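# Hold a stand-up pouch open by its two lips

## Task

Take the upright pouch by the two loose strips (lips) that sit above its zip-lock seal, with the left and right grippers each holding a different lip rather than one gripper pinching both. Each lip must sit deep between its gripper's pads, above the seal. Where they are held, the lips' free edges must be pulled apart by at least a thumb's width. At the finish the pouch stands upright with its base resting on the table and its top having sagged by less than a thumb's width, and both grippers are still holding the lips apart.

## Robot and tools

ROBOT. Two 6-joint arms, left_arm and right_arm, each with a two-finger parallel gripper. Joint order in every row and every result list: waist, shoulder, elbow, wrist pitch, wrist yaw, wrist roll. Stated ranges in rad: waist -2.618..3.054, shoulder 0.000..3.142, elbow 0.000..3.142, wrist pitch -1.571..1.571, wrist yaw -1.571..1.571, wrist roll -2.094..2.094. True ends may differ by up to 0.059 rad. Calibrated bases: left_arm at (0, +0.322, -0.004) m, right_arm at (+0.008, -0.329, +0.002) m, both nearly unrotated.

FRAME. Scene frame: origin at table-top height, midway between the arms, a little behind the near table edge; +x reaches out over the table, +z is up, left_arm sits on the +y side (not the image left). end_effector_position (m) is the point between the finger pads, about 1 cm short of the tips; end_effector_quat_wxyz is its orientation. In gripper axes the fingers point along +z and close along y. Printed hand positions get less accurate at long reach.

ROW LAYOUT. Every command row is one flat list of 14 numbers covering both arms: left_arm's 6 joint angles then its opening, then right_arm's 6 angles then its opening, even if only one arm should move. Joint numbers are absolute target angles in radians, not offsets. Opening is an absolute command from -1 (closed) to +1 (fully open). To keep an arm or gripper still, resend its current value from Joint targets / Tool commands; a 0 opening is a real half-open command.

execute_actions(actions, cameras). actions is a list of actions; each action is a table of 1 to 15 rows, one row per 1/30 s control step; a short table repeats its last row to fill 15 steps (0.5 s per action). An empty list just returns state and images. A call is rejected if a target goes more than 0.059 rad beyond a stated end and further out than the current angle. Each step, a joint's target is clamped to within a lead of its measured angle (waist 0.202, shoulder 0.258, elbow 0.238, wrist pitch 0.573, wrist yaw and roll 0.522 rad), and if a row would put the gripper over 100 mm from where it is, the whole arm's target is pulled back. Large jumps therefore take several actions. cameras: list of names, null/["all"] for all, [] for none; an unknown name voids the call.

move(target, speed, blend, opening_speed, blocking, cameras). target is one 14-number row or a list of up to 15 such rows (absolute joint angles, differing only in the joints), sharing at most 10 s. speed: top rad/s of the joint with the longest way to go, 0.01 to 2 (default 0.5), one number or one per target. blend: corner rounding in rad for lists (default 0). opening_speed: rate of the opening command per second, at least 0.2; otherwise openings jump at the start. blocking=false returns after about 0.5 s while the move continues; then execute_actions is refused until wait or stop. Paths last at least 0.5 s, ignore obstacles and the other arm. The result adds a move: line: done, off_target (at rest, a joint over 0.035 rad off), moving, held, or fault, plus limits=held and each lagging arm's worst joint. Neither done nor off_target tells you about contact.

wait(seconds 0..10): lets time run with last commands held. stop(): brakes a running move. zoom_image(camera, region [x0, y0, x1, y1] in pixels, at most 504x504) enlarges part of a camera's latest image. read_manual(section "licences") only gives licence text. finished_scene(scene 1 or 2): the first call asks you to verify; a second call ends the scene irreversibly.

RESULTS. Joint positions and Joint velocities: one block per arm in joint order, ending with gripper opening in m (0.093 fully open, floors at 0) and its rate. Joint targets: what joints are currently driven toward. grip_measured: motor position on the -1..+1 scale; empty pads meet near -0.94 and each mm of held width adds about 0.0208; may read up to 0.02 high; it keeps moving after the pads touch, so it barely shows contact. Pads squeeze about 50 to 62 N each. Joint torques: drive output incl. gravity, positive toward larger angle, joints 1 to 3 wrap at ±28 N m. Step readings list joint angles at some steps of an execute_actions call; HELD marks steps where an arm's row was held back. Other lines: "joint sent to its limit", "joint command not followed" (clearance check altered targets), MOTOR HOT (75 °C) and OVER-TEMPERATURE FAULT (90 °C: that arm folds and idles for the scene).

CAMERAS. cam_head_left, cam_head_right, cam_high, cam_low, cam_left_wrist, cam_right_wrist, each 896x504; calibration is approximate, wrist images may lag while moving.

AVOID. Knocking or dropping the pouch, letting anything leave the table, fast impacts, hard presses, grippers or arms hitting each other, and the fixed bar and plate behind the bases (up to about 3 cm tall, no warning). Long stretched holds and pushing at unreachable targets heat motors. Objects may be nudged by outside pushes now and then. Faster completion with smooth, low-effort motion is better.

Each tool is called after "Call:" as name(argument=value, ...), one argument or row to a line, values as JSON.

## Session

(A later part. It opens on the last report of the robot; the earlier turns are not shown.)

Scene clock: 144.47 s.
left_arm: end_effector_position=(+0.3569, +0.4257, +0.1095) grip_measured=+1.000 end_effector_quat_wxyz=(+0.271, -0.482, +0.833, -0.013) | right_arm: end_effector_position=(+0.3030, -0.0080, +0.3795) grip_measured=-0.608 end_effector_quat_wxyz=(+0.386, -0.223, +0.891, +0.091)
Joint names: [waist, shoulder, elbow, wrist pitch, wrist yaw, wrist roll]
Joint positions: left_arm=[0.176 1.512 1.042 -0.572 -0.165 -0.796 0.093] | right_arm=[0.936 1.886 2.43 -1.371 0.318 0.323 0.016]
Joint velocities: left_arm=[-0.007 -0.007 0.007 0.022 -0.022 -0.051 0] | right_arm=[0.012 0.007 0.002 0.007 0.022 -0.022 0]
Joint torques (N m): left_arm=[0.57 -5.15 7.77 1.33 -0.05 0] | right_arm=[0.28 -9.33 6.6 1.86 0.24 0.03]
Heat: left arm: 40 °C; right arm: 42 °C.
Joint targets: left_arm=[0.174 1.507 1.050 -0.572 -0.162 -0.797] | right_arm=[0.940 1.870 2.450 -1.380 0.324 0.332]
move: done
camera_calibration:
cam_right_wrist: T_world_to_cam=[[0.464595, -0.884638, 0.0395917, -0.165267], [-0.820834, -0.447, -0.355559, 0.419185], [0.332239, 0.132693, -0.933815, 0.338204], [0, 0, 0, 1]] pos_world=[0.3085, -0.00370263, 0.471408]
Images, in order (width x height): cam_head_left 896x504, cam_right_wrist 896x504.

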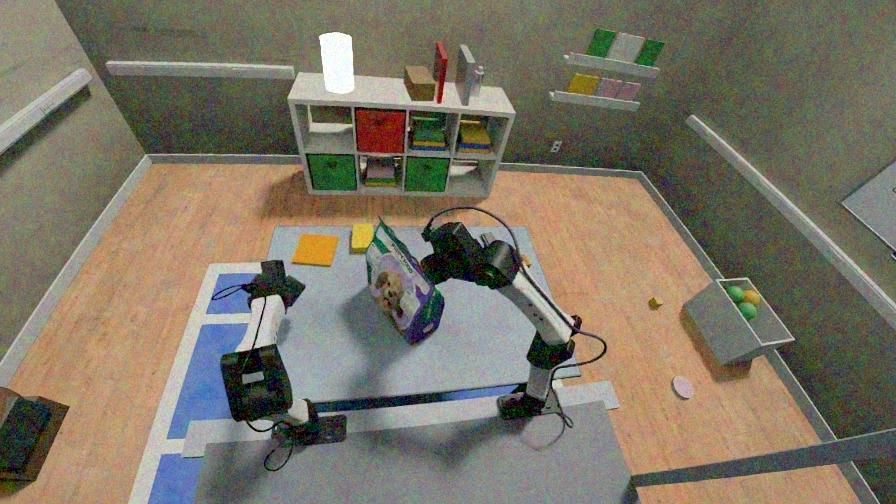

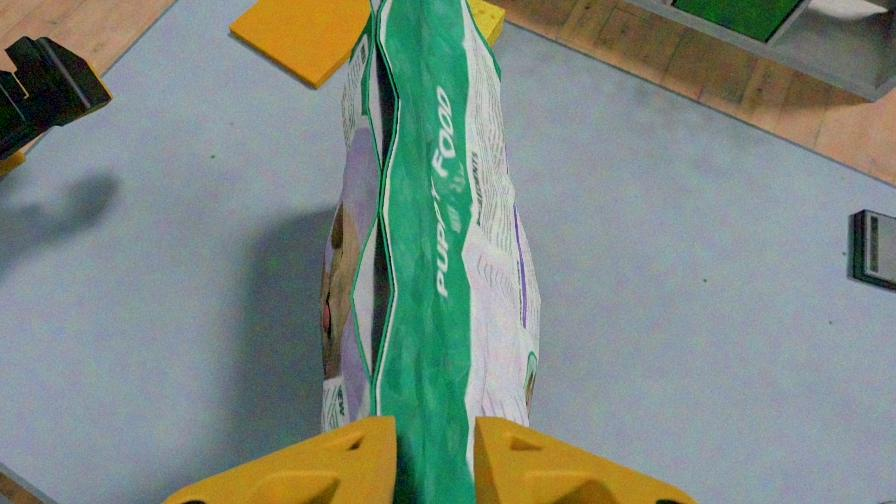

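Call:
move(
  target=[0.174,1.507,1.05,-0.572,-0.162,-0.797,1,0.906,1.975,2.495,-1.32,0.300,0.328,-0.61],
  speed=0.15,
  cameras=["cam_right_wrist"],
)

Call:
zoom_image(
  camera="cam_right_wrist",
  region=[250, 104, 600, 504],
)

Scene clock: 167.43 s.
left_arm: end_effector_position=(+0.3569, +0.4257, +0.1095) grip_measured=+1.000 end_effector_quat_wxyz=(+0.271, -0.482, +0.833, -0.013) | right_arm: end_effector_position=(+0.3255, +0.0072, +0.3673) grip_measured=-0.608 end_effector_quat_wxyz=(+0.386, -0.214, +0.892, +0.094)
Joint names: [waist, shoulder, elbow, wrist pitch, wrist yaw, wrist roll]
Joint positions: left_arm=[0.176 1.512 1.042 -0.572 -0.165 -0.796 0.093] | right_arm=[0.913 1.964 2.473 -1.33 0.305 0.323 0.016]
Joint velocities: left_arm=[-0.017 -0.002 -0.002 0.066 -0.007 -0.037 0] | right_arm=[-0.012 -0.007 -0.002 -0.022 -0.037 -0.066 0.001]
Joint torques (N m): left_arm=[0.54 -5.18 7.69 1.35 -0.07 0.01] | right_arm=[-0.53 -7.65 6.93 2.1 0.14 -0.03]
Heat: left arm: 40 °C; right arm: 42 °C.
Joint targets: left_arm=[0.174 1.507 1.050 -0.572 -0.162 -0.797] | right_arm=[0.906 1.975 2.495 -1.320 0.300 0.328]
move: done
camera_calibration:
cam_right_wrist: T_world_to_cam=[[0.451747, -0.891709, 0.0279205, -0.153273], [-0.828579, -0.430956, -0.357398, 0.443182], [0.330727, 0.138319, -0.933535, 0.317582], [0, 0, 0, 1]] pos_world=[0.331419, 0.0103896, 0.459146]
Images, in order (width x height): cam_right_wrist 896x504.

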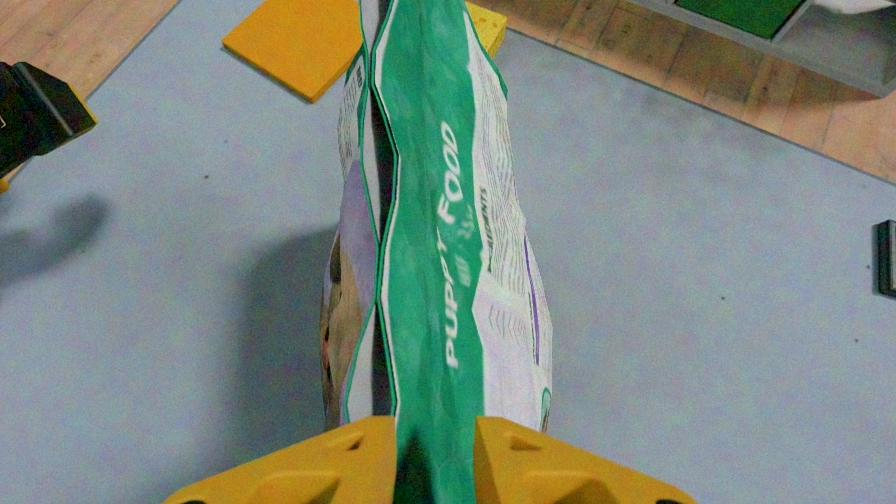

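Scaled by 1.260 from the camera's 896x504 image, which has a finer 1280x720 frame.

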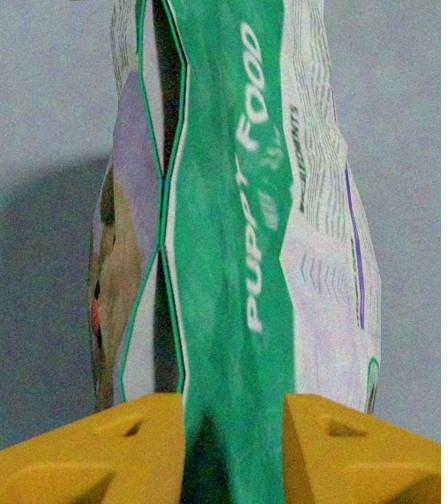

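Call:
move(
  target=[0.174,1.507,1.05,-0.572,-0.162,-0.797,1,0.910,1.933,2.405,-1.27,0.296,0.318,-0.61],
  speed=0.15,
  cameras=["cam_right_wrist"],
)

Call:
zoom_image(
  camera="cam_right_wrist",
  region=[250, 104, 600, 504],
)

Scene clock: 172.10 s.
left_arm: end_effector_position=(+0.3569, +0.4257, +0.1095) grip_measured=+1.000 end_effector_quat_wxyz=(+0.271, -0.482, +0.833, -0.013) | right_arm: end_effector_position=(+0.3292, +0.0131, +0.3595) grip_measured=-0.608 end_effector_quat_wxyz=(+0.386, -0.215, +0.892, +0.097)
Joint names: [waist, shoulder, elbow, wrist pitch, wrist yaw, wrist roll]
Joint positions: left_arm=[0.176 1.512 1.042 -0.572 -0.165 -0.796 0.093] | right_arm=[0.913 1.956 2.418 -1.28 0.3 0.323 0.016]
Joint velocities: left_arm=[-0.007 0.007 -0.002 -0.022 0.037 -0.037 0] | right_arm=[0.017 0.007 -0.002 -0.007 0.007 0.007 0]
Joint torques (N m): left_arm=[0.57 -5.27 7.66 1.34 -0.08 0] | right_arm=[-0.23 -10.88 4.07 2.1 0.1 -0.18]
Heat: left arm: 40 °C; right arm: 41 °C.
Joint targets: left_arm=[0.174 1.507 1.050 -0.572 -0.162 -0.797] | right_arm=[0.910 1.933 2.405 -1.270 0.296 0.318]
move: done
camera_calibration:
cam_right_wrist: T_world_to_cam=[[0.454874, -0.890248, 0.0234094, -0.148919], [-0.827429, -0.432205, -0.358554, 0.446016], [0.32932, 0.143727, -0.933215, 0.308597], [0, 0, 0, 1]] pos_world=[0.335159, 0.0158417, 0.451394]
Images, in order (width x height): cam_right_wrist 896x504.

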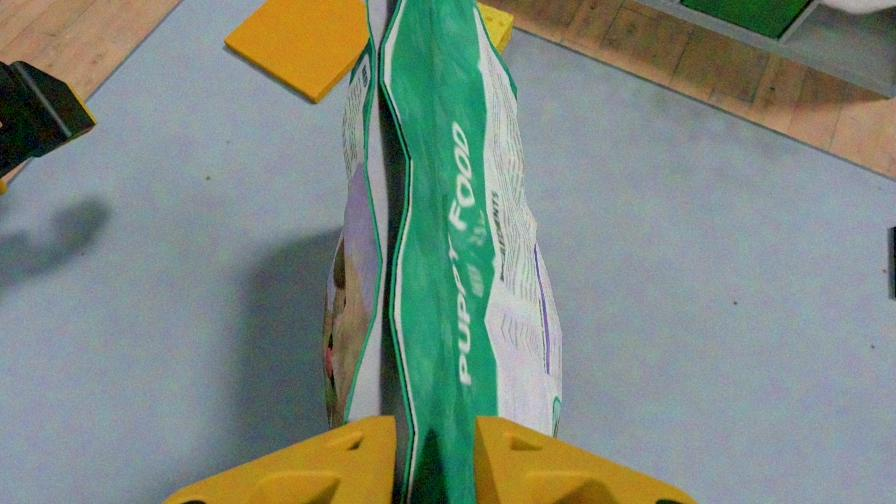

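Scaled by 1.260 from the camera's 896x504 image, which has a finer 1280x720 frame.

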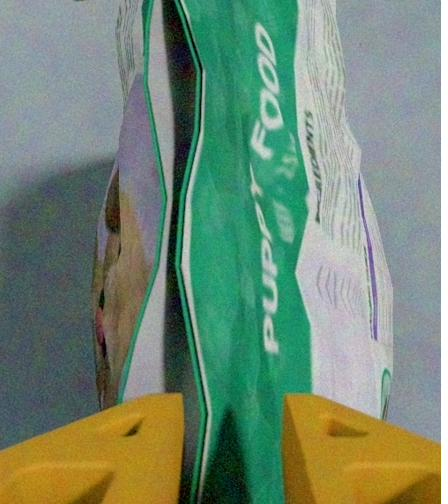

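Call:
move(
  target=[0.174,1.507,1.05,-0.572,-0.162,-0.797,1,0.904,1.907,2.32,-1.205,0.290,0.316,-0.61],
  speed=0.15,
  cameras=["cam_right_wrist","cam_head_left"],
)

Call:
zoom_image(
  camera="cam_right_wrist",
  region=[250, 104, 600, 504],
)

Call:
zoom_image(
  camera="cam_head_left",
  region=[340, 200, 480, 350],
)

Scene clock: 176.73 s.
left_arm: end_effector_position=(+0.3569, +0.4257, +0.1095) grip_measured=+1.000 end_effector_quat_wxyz=(+0.271, -0.482, +0.833, -0.013) | right_arm: end_effector_position=(+0.3313, +0.0170, +0.3510) grip_measured=-0.608 end_effector_quat_wxyz=(+0.387, -0.215, +0.891, +0.100)
Joint names: [waist, shoulder, elbow, wrist pitch, wrist yaw, wrist roll]
Joint positions: left_arm=[0.176 1.512 1.042 -0.572 -0.165 -0.796 0.093] | right_arm=[0.913 1.931 2.334 -1.215 0.295 0.323 0.016]
Joint velocities: left_arm=[-0.017 0.022 -0.012 -0.051 -0.081 -0.066 0] | right_arm=[0.002 0.027 -0.027 0.154 0.022 0.007 0]
Joint torques (N m): left_arm=[0.47 -5.26 7.76 1.33 -0.07 0.02] | right_arm=[-0.65 -10.81 4.3 2.08 0.11 -0.18]
Heat: left arm: 40 °C; right arm: 42 °C.
Joint targets: left_arm=[0.174 1.507 1.050 -0.572 -0.162 -0.797] | right_arm=[0.904 1.907 2.320 -1.205 0.290 0.316]
move: done
camera_calibration:
cam_right_wrist: T_world_to_cam=[[0.458244, -0.888653, 0.0175395, -0.145265], [-0.825624, -0.432885, -0.361877, 0.446997], [0.329176, 0.151347, -0.932061, 0.29896], [0, 0, 0, 1]] pos_world=[0.337208, 0.019161, 0.442954]
Images, in order (width x height): cam_head_left 896x504, cam_right_wrist 896x504.

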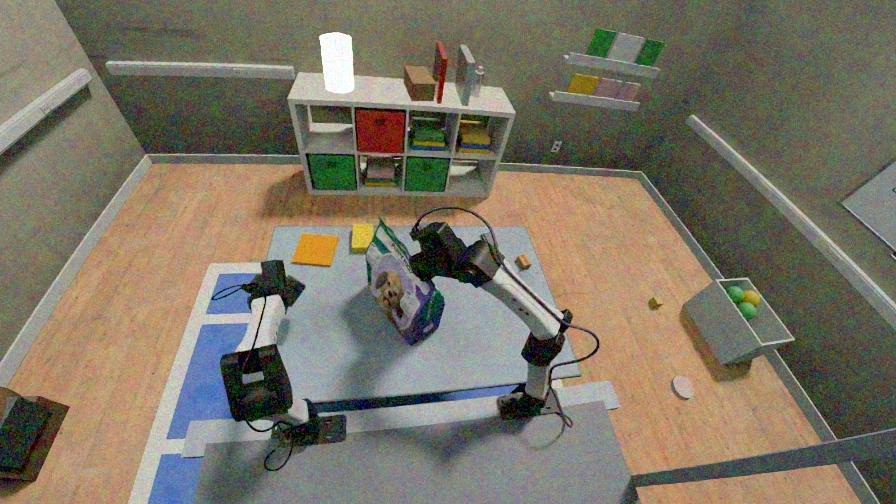

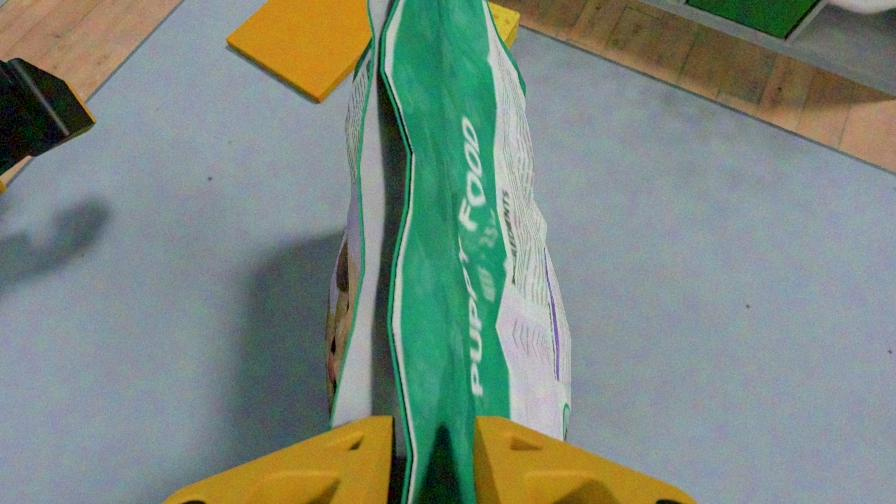

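Scaled by 1.260 from the camera's 896x504 image, which has a finer 1280x720 frame.

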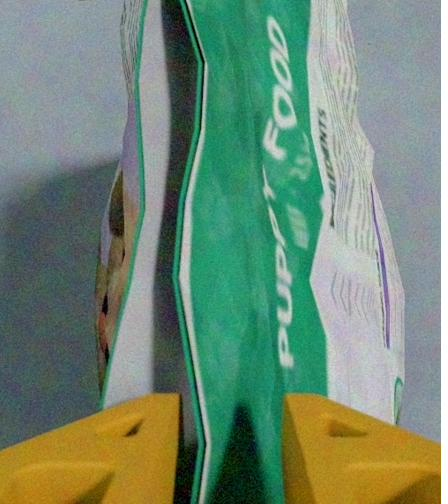

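Scaled by 3.360 from the camera's 896x504 image, which has a finer 1280x720 frame.

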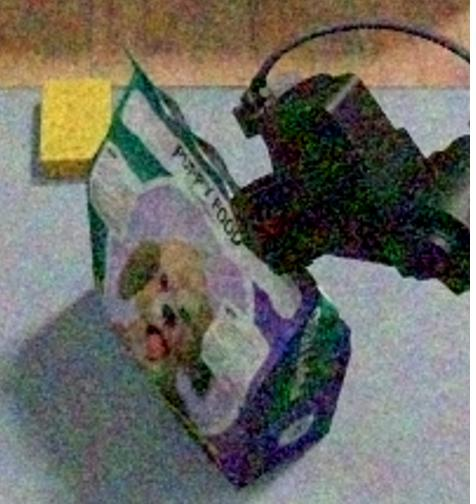

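Call:
move(
  target=[0.174,1.507,1.05,-0.572,-0.162,-0.797,1,0.902,1.896,2.285,-1.180,0.290,0.316,-0.61],
  speed=0.15,
  cameras=[],
)

Call:
move(
  target=[0.174,1.507,1.05,-0.572,-0.162,-0.797,1,0.902,1.896,2.285,-1.180,0.290,0.316,-1],
  opening_speed=0.3,
  cameras=["cam_right_wrist","cam_high"],
)

Call:
zoom_image(
  camera="cam_right_wrist",
  region=[250, 104, 600, 504],
)

Scene clock: 180.33 s.
left_arm: end_effector_position=(+0.3569, +0.4257, +0.1095) grip_measured=+1.000 end_effector_quat_wxyz=(+0.271, -0.482, +0.833, -0.013) | right_arm: end_effector_position=(+0.3328, +0.0171, +0.3479) grip_measured=-0.608 end_effector_quat_wxyz=(+0.388, -0.214, +0.891, +0.101)
Joint names: [waist, shoulder, elbow, wrist pitch, wrist yaw, wrist roll]
Joint positions: left_arm=[0.176 1.512 1.042 -0.572 -0.165 -0.796 0.093] | right_arm=[0.91 1.92 2.299 -1.189 0.293 0.323 0.016]
Joint velocities: left_arm=[-0.007 -0.012 -0.002 -0.037 -0.037 -0.051 0] | right_arm=[-0.002 -0.007 0.012 0.007 0.022 -0.007 0]
Joint torques (N m): left_arm=[0.46 -5.31 7.61 1.35 -0.08 0.01] | right_arm=[-0.68 -10.71 4.41 2.09 0.14 -0.16]
Heat: left arm: 40 °C; right arm: 42 °C.
Joint targets: left_arm=[0.174 1.507 1.050 -0.572 -0.162 -0.797] | right_arm=[0.902 1.896 2.285 -1.180 0.290 0.316]
move: done
No camera images: "cameras" was empty.

Scene clock: 181.83 s.
left_arm: end_effector_position=(+0.3569, +0.4257, +0.1095) grip_measured=+1.000 end_effector_quat_wxyz=(+0.271, -0.482, +0.833, -0.013) | right_arm: end_effector_position=(+0.3336, +0.0175, +0.3487) grip_measured=-0.975 end_effector_quat_wxyz=(+0.389, -0.213, +0.890, +0.102)
Joint names: [waist, shoulder, elbow, wrist pitch, wrist yaw, wrist roll]
Joint positions: left_arm=[0.176 1.512 1.042 -0.572 -0.165 -0.796 0.093] | right_arm=[0.909 1.92 2.299 -1.184 0.293 0.323 0]
Joint velocities: left_arm=[0.007 0.027 0.002 0.007 0.022 0.037 0] | right_arm=[-0.017 0.002 -0.007 -0.051 -0.066 -0.007 0]
Joint torques (N m): left_arm=[0.49 -5.14 7.77 1.31 -0.07 -0.01] | right_arm=[-0.69 -10.67 4.27 2.05 0.14 -0.16]
Heat: left arm: 40 °C; right arm: 43 °C.
Joint targets: left_arm=[0.174 1.507 1.050 -0.572 -0.162 -0.797] | right_arm=[0.902 1.896 2.285 -1.180 0.290 0.316]
move: done
camera_calibration:
cam_right_wrist: T_world_to_cam=[[0.456079, -0.889844, 0.0130279, -0.143561], [-0.825337, -0.428402, -0.367818, 0.450142], [0.332881, 0.157002, -0.929807, 0.293777], [0, 0, 0, 1]] pos_world=[0.339201, 0.018972, 0.440596]
Images, in order (width x height): cam_high 896x504, cam_right_wrist 896x504.

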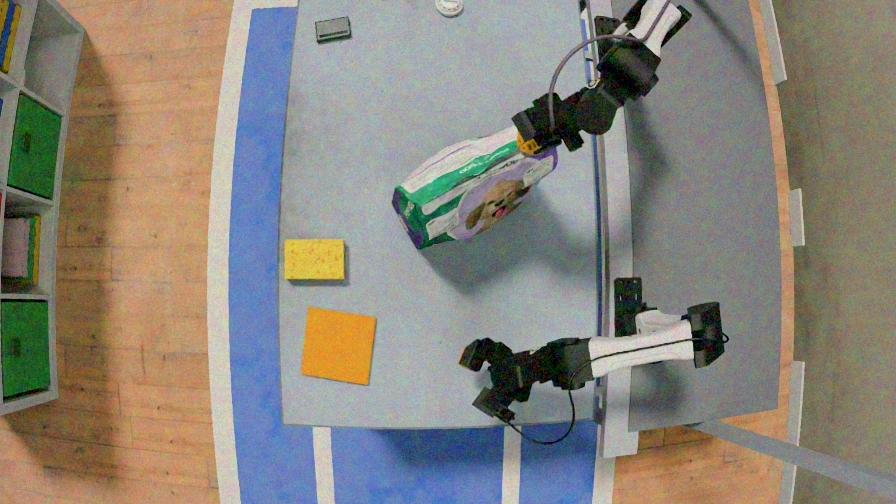

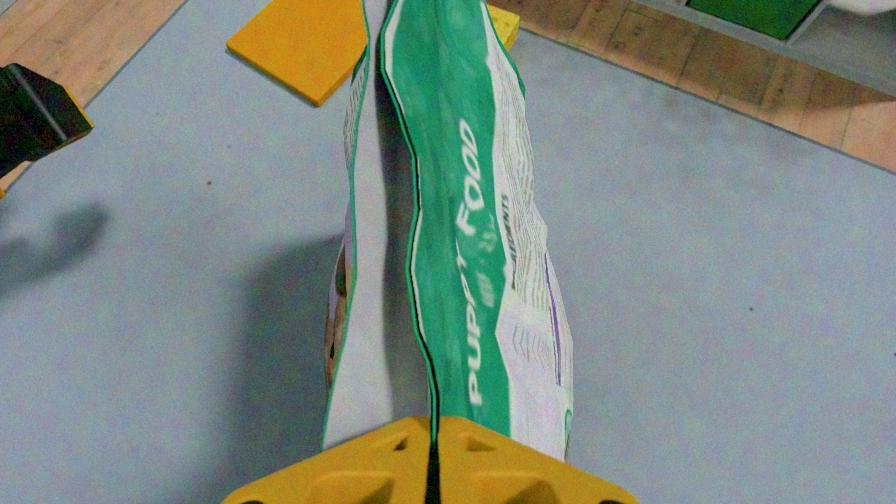

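Scaled by 1.260 from the camera's 896x504 image, which has a finer 1280x720 frame.

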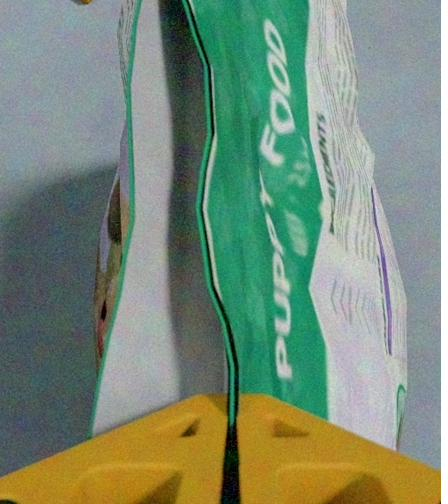

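Call:
move(
  target=[
    [0.174,1.371,1.906,-1.046,-0.156,-0.76,-0.61,0.883,1.896,2.285,-1.180,0.290,0.316,-1],
    [-0.69,1.371,1.906,-1.046,-0.156,-0.76,-0.61,0.883,1.896,2.285,-1.180,0.290,0.316,-1],
  ],
  speed=[0.5,0.5],
)

Call:
zoom_image(
  camera="cam_left_wrist",
  region=[200, 0, 704, 504],
)

Scene clock: 220.03 s.
left_arm: end_effector_position=(+0.2965, +0.1319, +0.4299) grip_measured=-0.608 end_effector_quat_wxyz=(+0.426, -0.087, +0.854, -0.286) | right_arm: end_effector_position=(+0.3360, +0.0143, +0.3487) grip_measured=-0.975 end_effector_quat_wxyz=(+0.387, -0.210, +0.892, +0.105)
Joint names: [waist, shoulder, elbow, wrist pitch, wrist yaw, wrist roll]
Joint positions: left_arm=[-0.685 1.375 1.889 -1.034 -0.159 -0.764 0.016] | right_arm=[0.897 1.918 2.299 -1.187 0.28 0.323 0]
Joint velocities: left_arm=[-0.012 -0.007 0.012 -0.007 0.037 -0.095 0.001] | right_arm=[-0.007 -0.012 -0.012 -0.037 -0.037 0.081 0]
Joint torques (N m): left_arm=[0.17 -3.25 7.45 1.84 0 0.11] | right_arm=[-0.96 -10.5 4.37 2.08 0.27 -0.17]
Heat: left arm: 41 °C; right arm: 46 °C.
Joint targets: left_arm=[-0.690 1.371 1.906 -1.046 -0.156 -0.760] | right_arm=[0.883 1.896 2.285 -1.180 0.290 0.316]
move: done
camera_calibration:
cam_left_wrist: T_world_to_cam=[[-0.118926, -0.809401, 0.575088, -0.108131], [-0.893475, -0.165393, -0.417549, 0.505286], [0.433081, -0.563484, -0.70351, 0.331339], [0, 0, 0, 1]] pos_world=[0.295104, 0.182754, 0.506267]
cam_right_wrist: T_world_to_cam=[[0.453163, -0.891413, 0.00502864, -0.143668], [-0.829546, -0.423764, -0.363699, 0.450632], [0.326337, 0.160644, -0.931503, 0.296277], [0, 0, 0, 1]] pos_world=[0.342239, 0.0152994, 0.4406]

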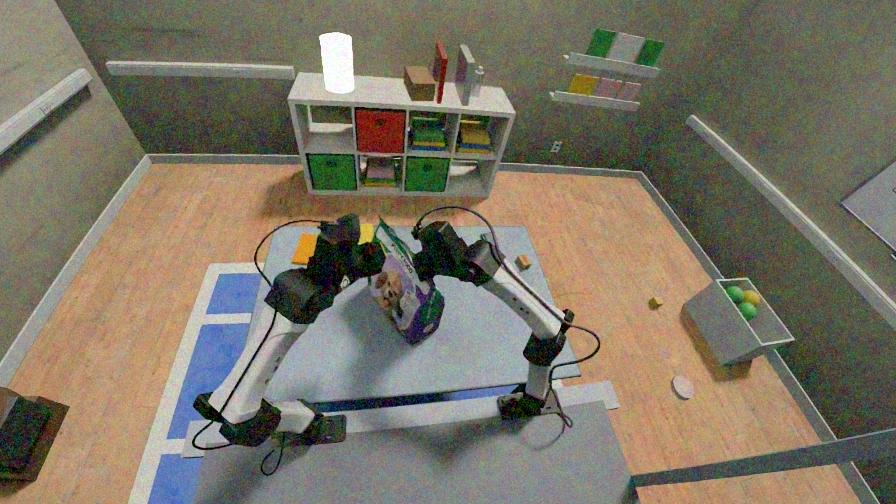

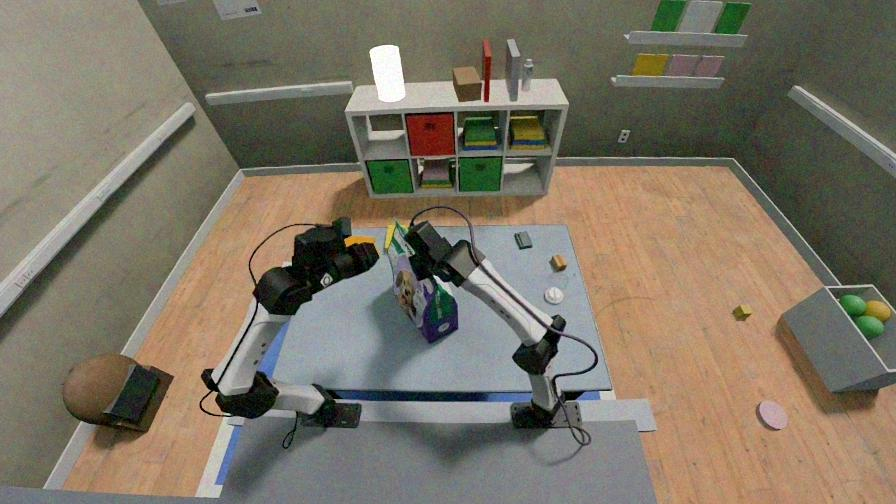

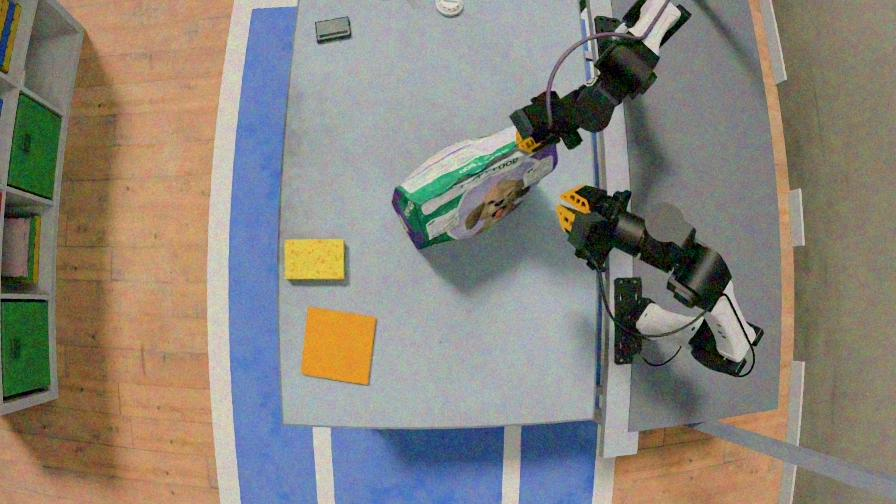

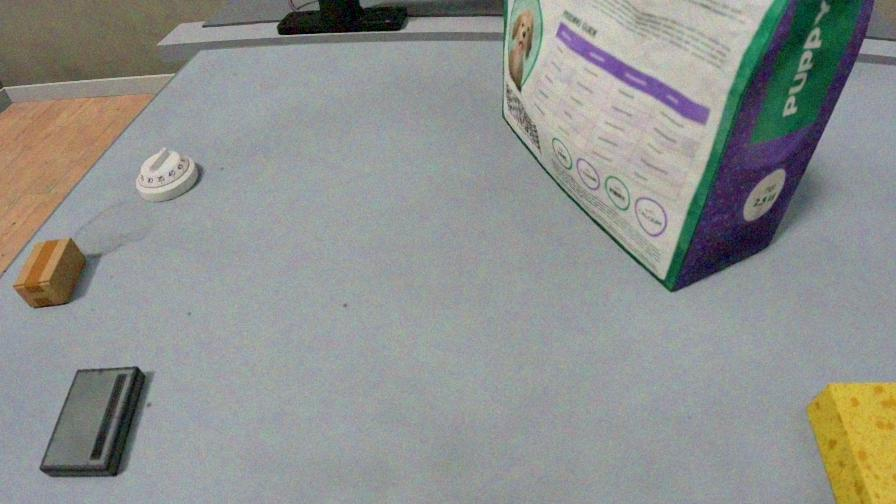

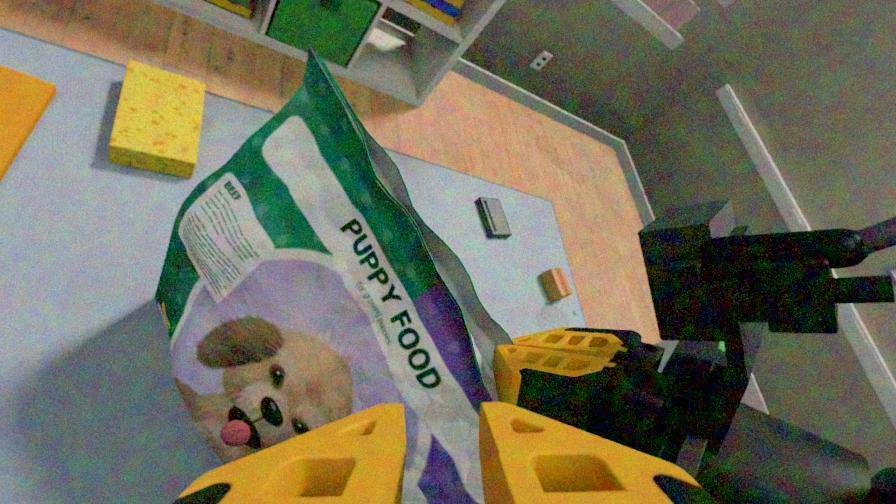

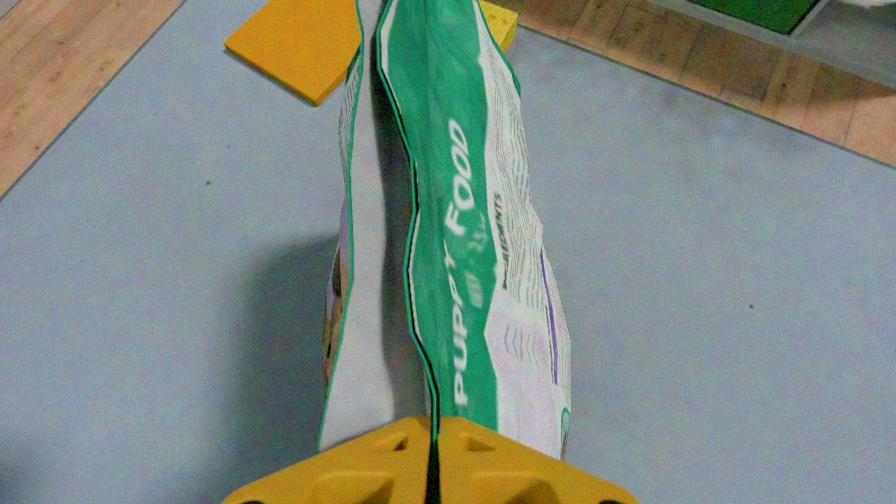

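Scaled by 1.000.

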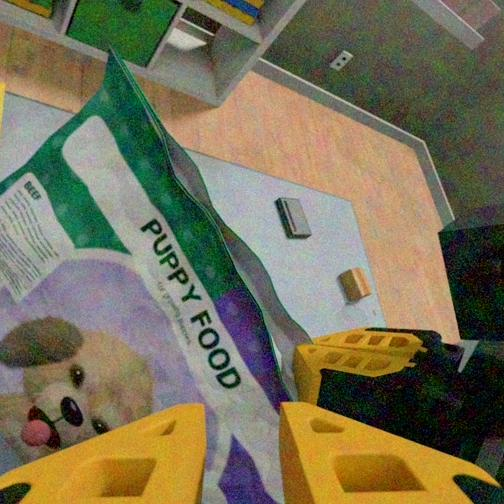

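Call:
move(
  target=[-0.586,1.733,2.25,-1.208,0.115,-0.91,-0.69,0.883,1.896,2.285,-1.180,0.290,0.316,-1],
  speed=0.4,
  cameras=["cam_left_wrist","cam_right_wrist"],
)

Call:
zoom_image(
  camera="cam_left_wrist",
  region=[250, 104, 650, 504],
)

Scene clock: 255.87 s.
left_arm: end_effector_position=(+0.3501, +0.0852, +0.3971) grip_measured=-0.688 end_effector_quat_wxyz=(+0.286, -0.131, +0.889, -0.332) | right_arm: end_effector_position=(+0.3360, +0.0143, +0.3487) grip_measured=-0.975 end_effector_quat_wxyz=(+0.387, -0.210, +0.892, +0.105)
Joint names: [waist, shoulder, elbow, wrist pitch, wrist yaw, wrist roll]
Joint positions: left_arm=[-0.59 1.722 2.227 -1.196 0.106 -0.904 0.012] | right_arm=[0.897 1.918 2.299 -1.187 0.28 0.323 0]
Joint velocities: left_arm=[-0.002 -0.002 -0.007 0.037 0.022 -0.051 0.001] | right_arm=[0.022 -0.012 0.007 0.007 0.037 0.007 0]
Joint torques (N m): left_arm=[1.09 -4.57 7.95 1.7 0.13 -0.02] | right_arm=[-1.07 -10.47 4.37 2.12 0.26 -0.13]
Heat: left arm: 41 °C; right arm: 46 °C.
Joint targets: left_arm=[-0.586 1.733 2.250 -1.208 0.115 -0.910] | right_arm=[0.883 1.896 2.285 -1.180 0.290 0.316]
move: done
camera_calibration:
cam_left_wrist: T_world_to_cam=[[0.0240982, -0.730112, 0.682903, -0.220332], [-0.980663, -0.149971, -0.125733, 0.445058], [0.194214, -0.666668, -0.719607, 0.357597], [0, 0, 0, 1]] pos_world=[0.372311, 0.144277, 0.463753]
cam_right_wrist: T_world_to_cam=[[0.453163, -0.891413, 0.00502864, -0.143668], [-0.829546, -0.423764, -0.363699, 0.450632], [0.326337, 0.160644, -0.931503, 0.296277], [0, 0, 0, 1]] pos_world=[0.342239, 0.0152994, 0.4406]
Images, in order (width x height): cam_left_wrist 896x504, cam_right_wrist 896x504.

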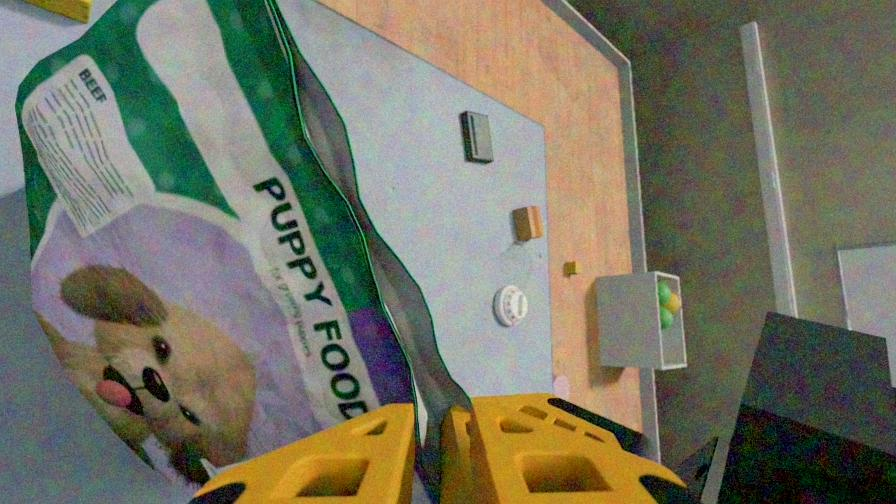

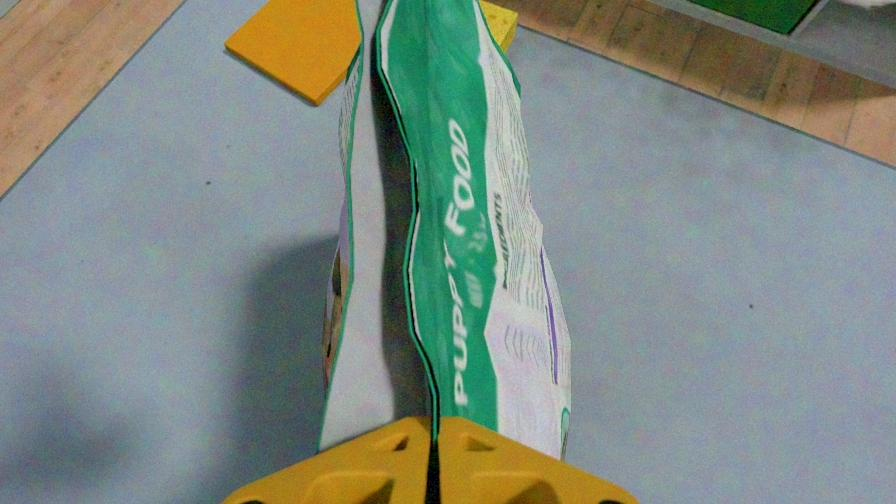

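Scaled by 1.260 from the camera's 896x504 image, which has a finer 1280x720 frame.

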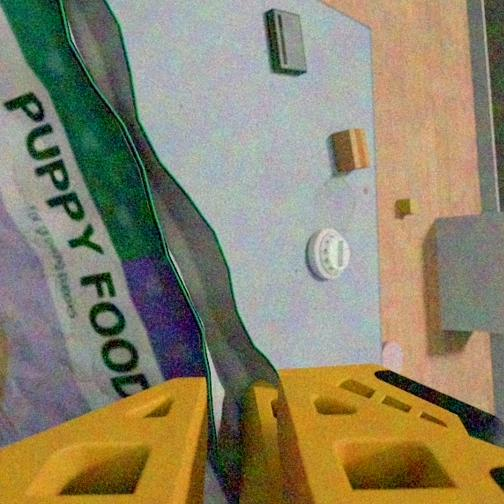

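Call:
move(
  target=[-0.516,1.914,2.396,-1.274,0.265,-0.994,-0.69,0.883,1.896,2.285,-1.180,0.290,0.316,-1],
  speed=0.15,
  cameras=["cam_left_wrist","cam_right_wrist"],
)

Call:
zoom_image(
  camera="cam_left_wrist",
  region=[250, 104, 650, 504],
)

Call:
zoom_image(
  camera="cam_right_wrist",
  region=[200, 0, 600, 450],
)

Scene clock: 267.07 s.
left_arm: end_effector_position=(+0.3823, +0.0733, +0.3663) grip_measured=-0.688 end_effector_quat_wxyz=(+0.201, -0.177, +0.896, -0.354) | right_arm: end_effector_position=(+0.3360, +0.0143, +0.3487) grip_measured=-0.975 end_effector_quat_wxyz=(+0.387, -0.210, +0.892, +0.105)
Joint names: [waist, shoulder, elbow, wrist pitch, wrist yaw, wrist roll]
Joint positions: left_arm=[-0.52 1.898 2.37 -1.262 0.256 -0.988 0.012] | right_arm=[0.897 1.918 2.299 -1.187 0.28 0.323 0]
Joint velocities: left_arm=[0.002 -0.007 -0.002 -0.037 -0.037 0.022 0] | right_arm=[-0.007 0.002 0.022 0.022 0.066 -0.022 0]
Joint torques (N m): left_arm=[0.95 -5.41 8.23 1.58 0.24 0.05] | right_arm=[-1.17 -10.71 4.37 2.04 0.26 -0.17]
Heat: left arm: 42 °C; right arm: 46 °C.
Joint targets: left_arm=[-0.516 1.914 2.396 -1.274 0.265 -0.994] | right_arm=[0.883 1.896 2.285 -1.180 0.290 0.316]
move: done
camera_calibration:
cam_left_wrist: T_world_to_cam=[[0.158467, -0.671141, 0.724195, -0.279582], [-0.984602, -0.162236, 0.0650984, 0.403528], [0.0738001, -0.72336, -0.686516, 0.359244], [0, 0, 0, 1]] pos_world=[0.415106, 0.13769, 0.422829]
cam_right_wrist: T_world_to_cam=[[0.453163, -0.891413, 0.00502864, -0.143668], [-0.829546, -0.423764, -0.363699, 0.450632], [0.326337, 0.160644, -0.931503, 0.296277], [0, 0, 0, 1]] pos_world=[0.342239, 0.0152994, 0.4406]
Images, in order (width x height): cam_left_wrist 896x504, cam_right_wrist 896x504.

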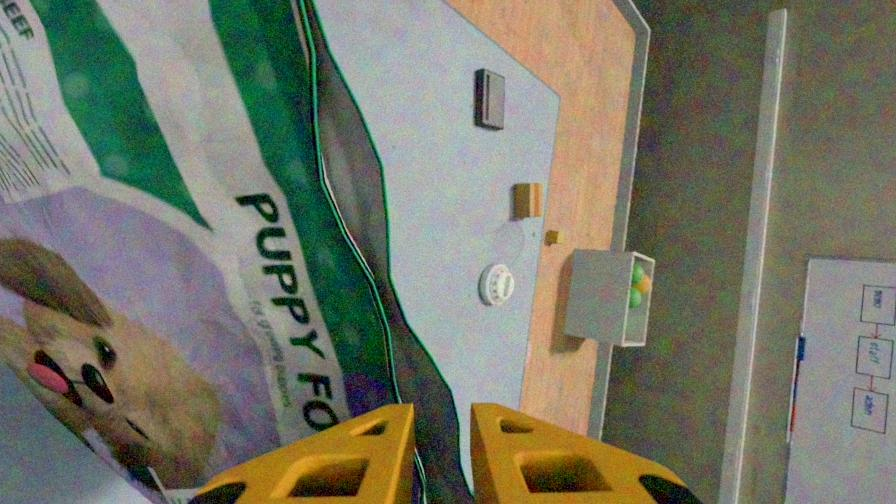

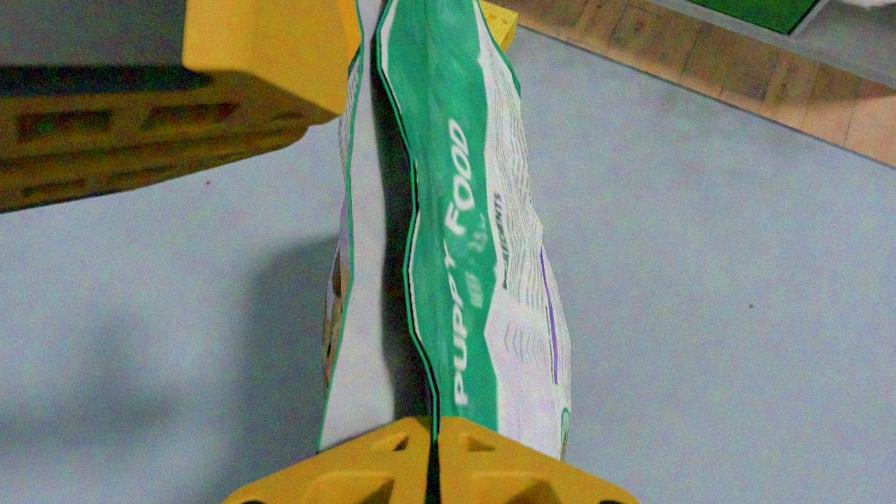

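Scaled by 1.260 from the camera's 896x504 image, which has a finer 1280x720 frame.

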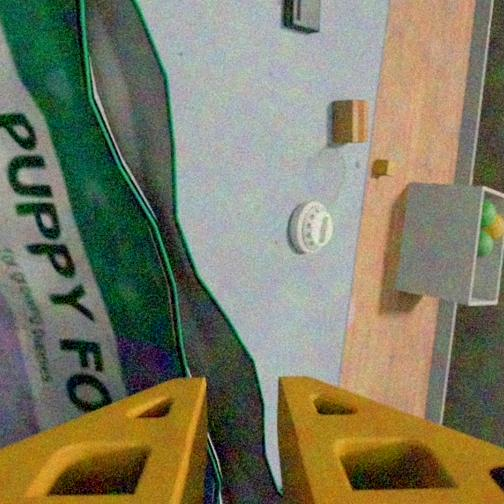

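Scaled by 1.120 from the camera's 896x504 image, which has a finer 1280x720 frame.

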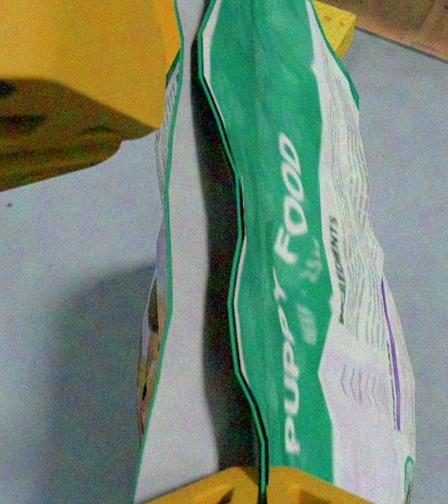

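Call:
move(
  target=[-0.517,1.811,2.153,-1.123,0.274,-0.994,-0.69,0.883,1.896,2.285,-1.180,0.290,0.316,-1],
  speed=0.12,
  cameras=["cam_left_wrist","cam_right_wrist"],
)

Call:
zoom_image(
  camera="cam_left_wrist",
  region=[250, 104, 650, 504],
)

Call:
zoom_image(
  camera="cam_right_wrist",
  region=[200, 0, 600, 450],
)

Scene clock: 291.10 s.
left_arm: end_effector_position=(+0.3850, +0.0694, +0.3374) grip_measured=-0.688 end_effector_quat_wxyz=(+0.189, -0.177, +0.900, -0.350) | right_arm: end_effector_position=(+0.3360, +0.0143, +0.3487) grip_measured=-0.975 end_effector_quat_wxyz=(+0.387, -0.210, +0.892, +0.105)
Joint names: [waist, shoulder, elbow, wrist pitch, wrist yaw, wrist roll]
Joint positions: left_arm=[-0.52 1.841 2.165 -1.137 0.266 -0.989 0.012] | right_arm=[0.897 1.918 2.299 -1.187 0.28 0.323 0]
Joint velocities: left_arm=[0.012 -0.007 -0.007 -0.051 -0.007 -0.081 0.001] | right_arm=[-0.032 0.007 0.017 0.037 0.11 0.022 0]
Joint torques (N m): left_arm=[0.92 -8.88 5.42 1.81 0.2 -0.02] | right_arm=[-1.18 -10.55 4.33 2.11 0.26 -0.16]
Heat: left arm: 42 °C; right arm: 46 °C.
Joint targets: left_arm=[-0.517 1.811 2.153 -1.123 0.274 -0.994] | right_arm=[0.883 1.896 2.285 -1.180 0.290 0.316]
move: done
camera_calibration:
cam_left_wrist: T_world_to_cam=[[0.171095, -0.675421, 0.71731, -0.263901], [-0.983886, -0.155491, 0.0882684, 0.398836], [0.0519172, -0.720853, -0.69114, 0.346163], [0, 0, 0, 1]] pos_world=[0.419589, 0.133304, 0.393341]
cam_right_wrist: T_world_to_cam=[[0.453163, -0.891413, 0.00502864, -0.143668], [-0.829546, -0.423764, -0.363699, 0.450632], [0.326337, 0.160644, -0.931503, 0.296277], [0, 0, 0, 1]] pos_world=[0.342239, 0.0152994, 0.4406]
Images, in order (width x height): cam_left_wrist 896x504, cam_right_wrist 896x504.

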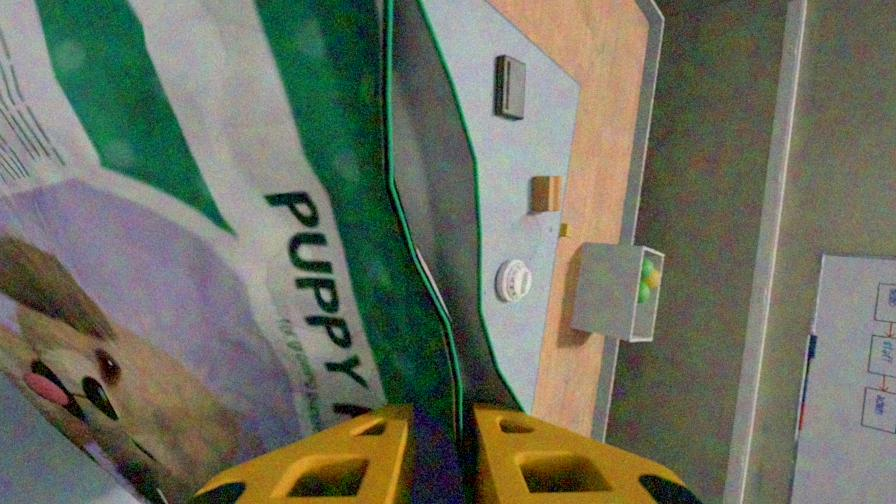

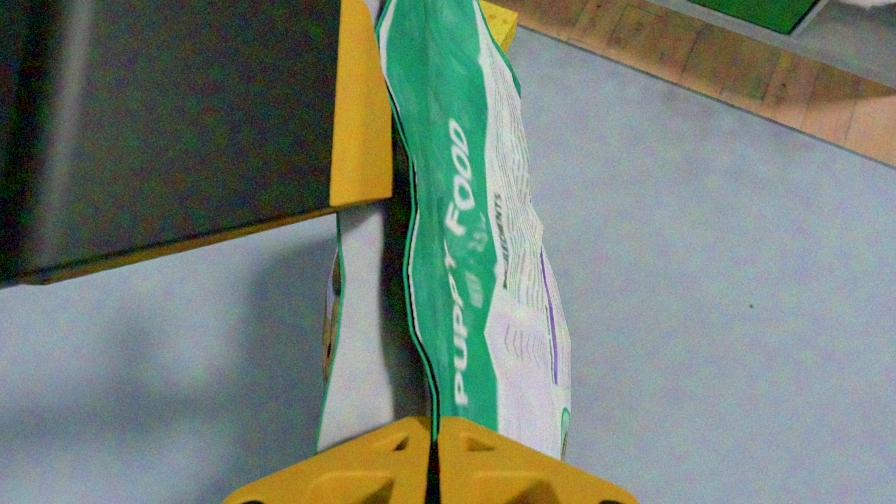

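Scaled by 1.260 from the camera's 896x504 image, which has a finer 1280x720 frame.

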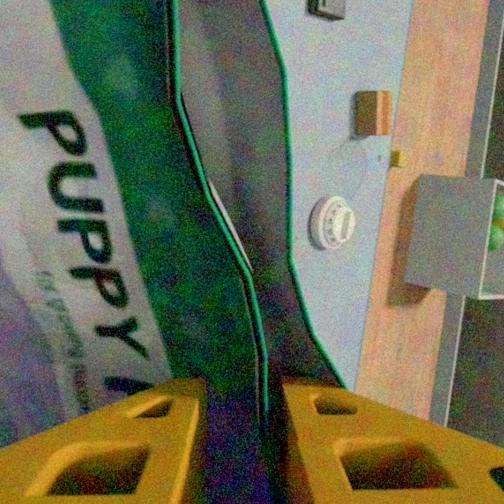

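Scaled by 1.120 from the camera's 896x504 image, which has a finer 1280x720 frame.

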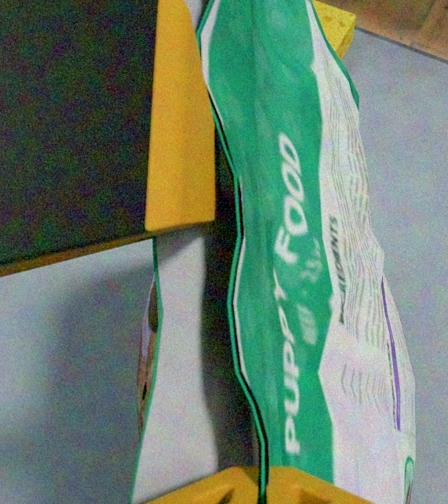

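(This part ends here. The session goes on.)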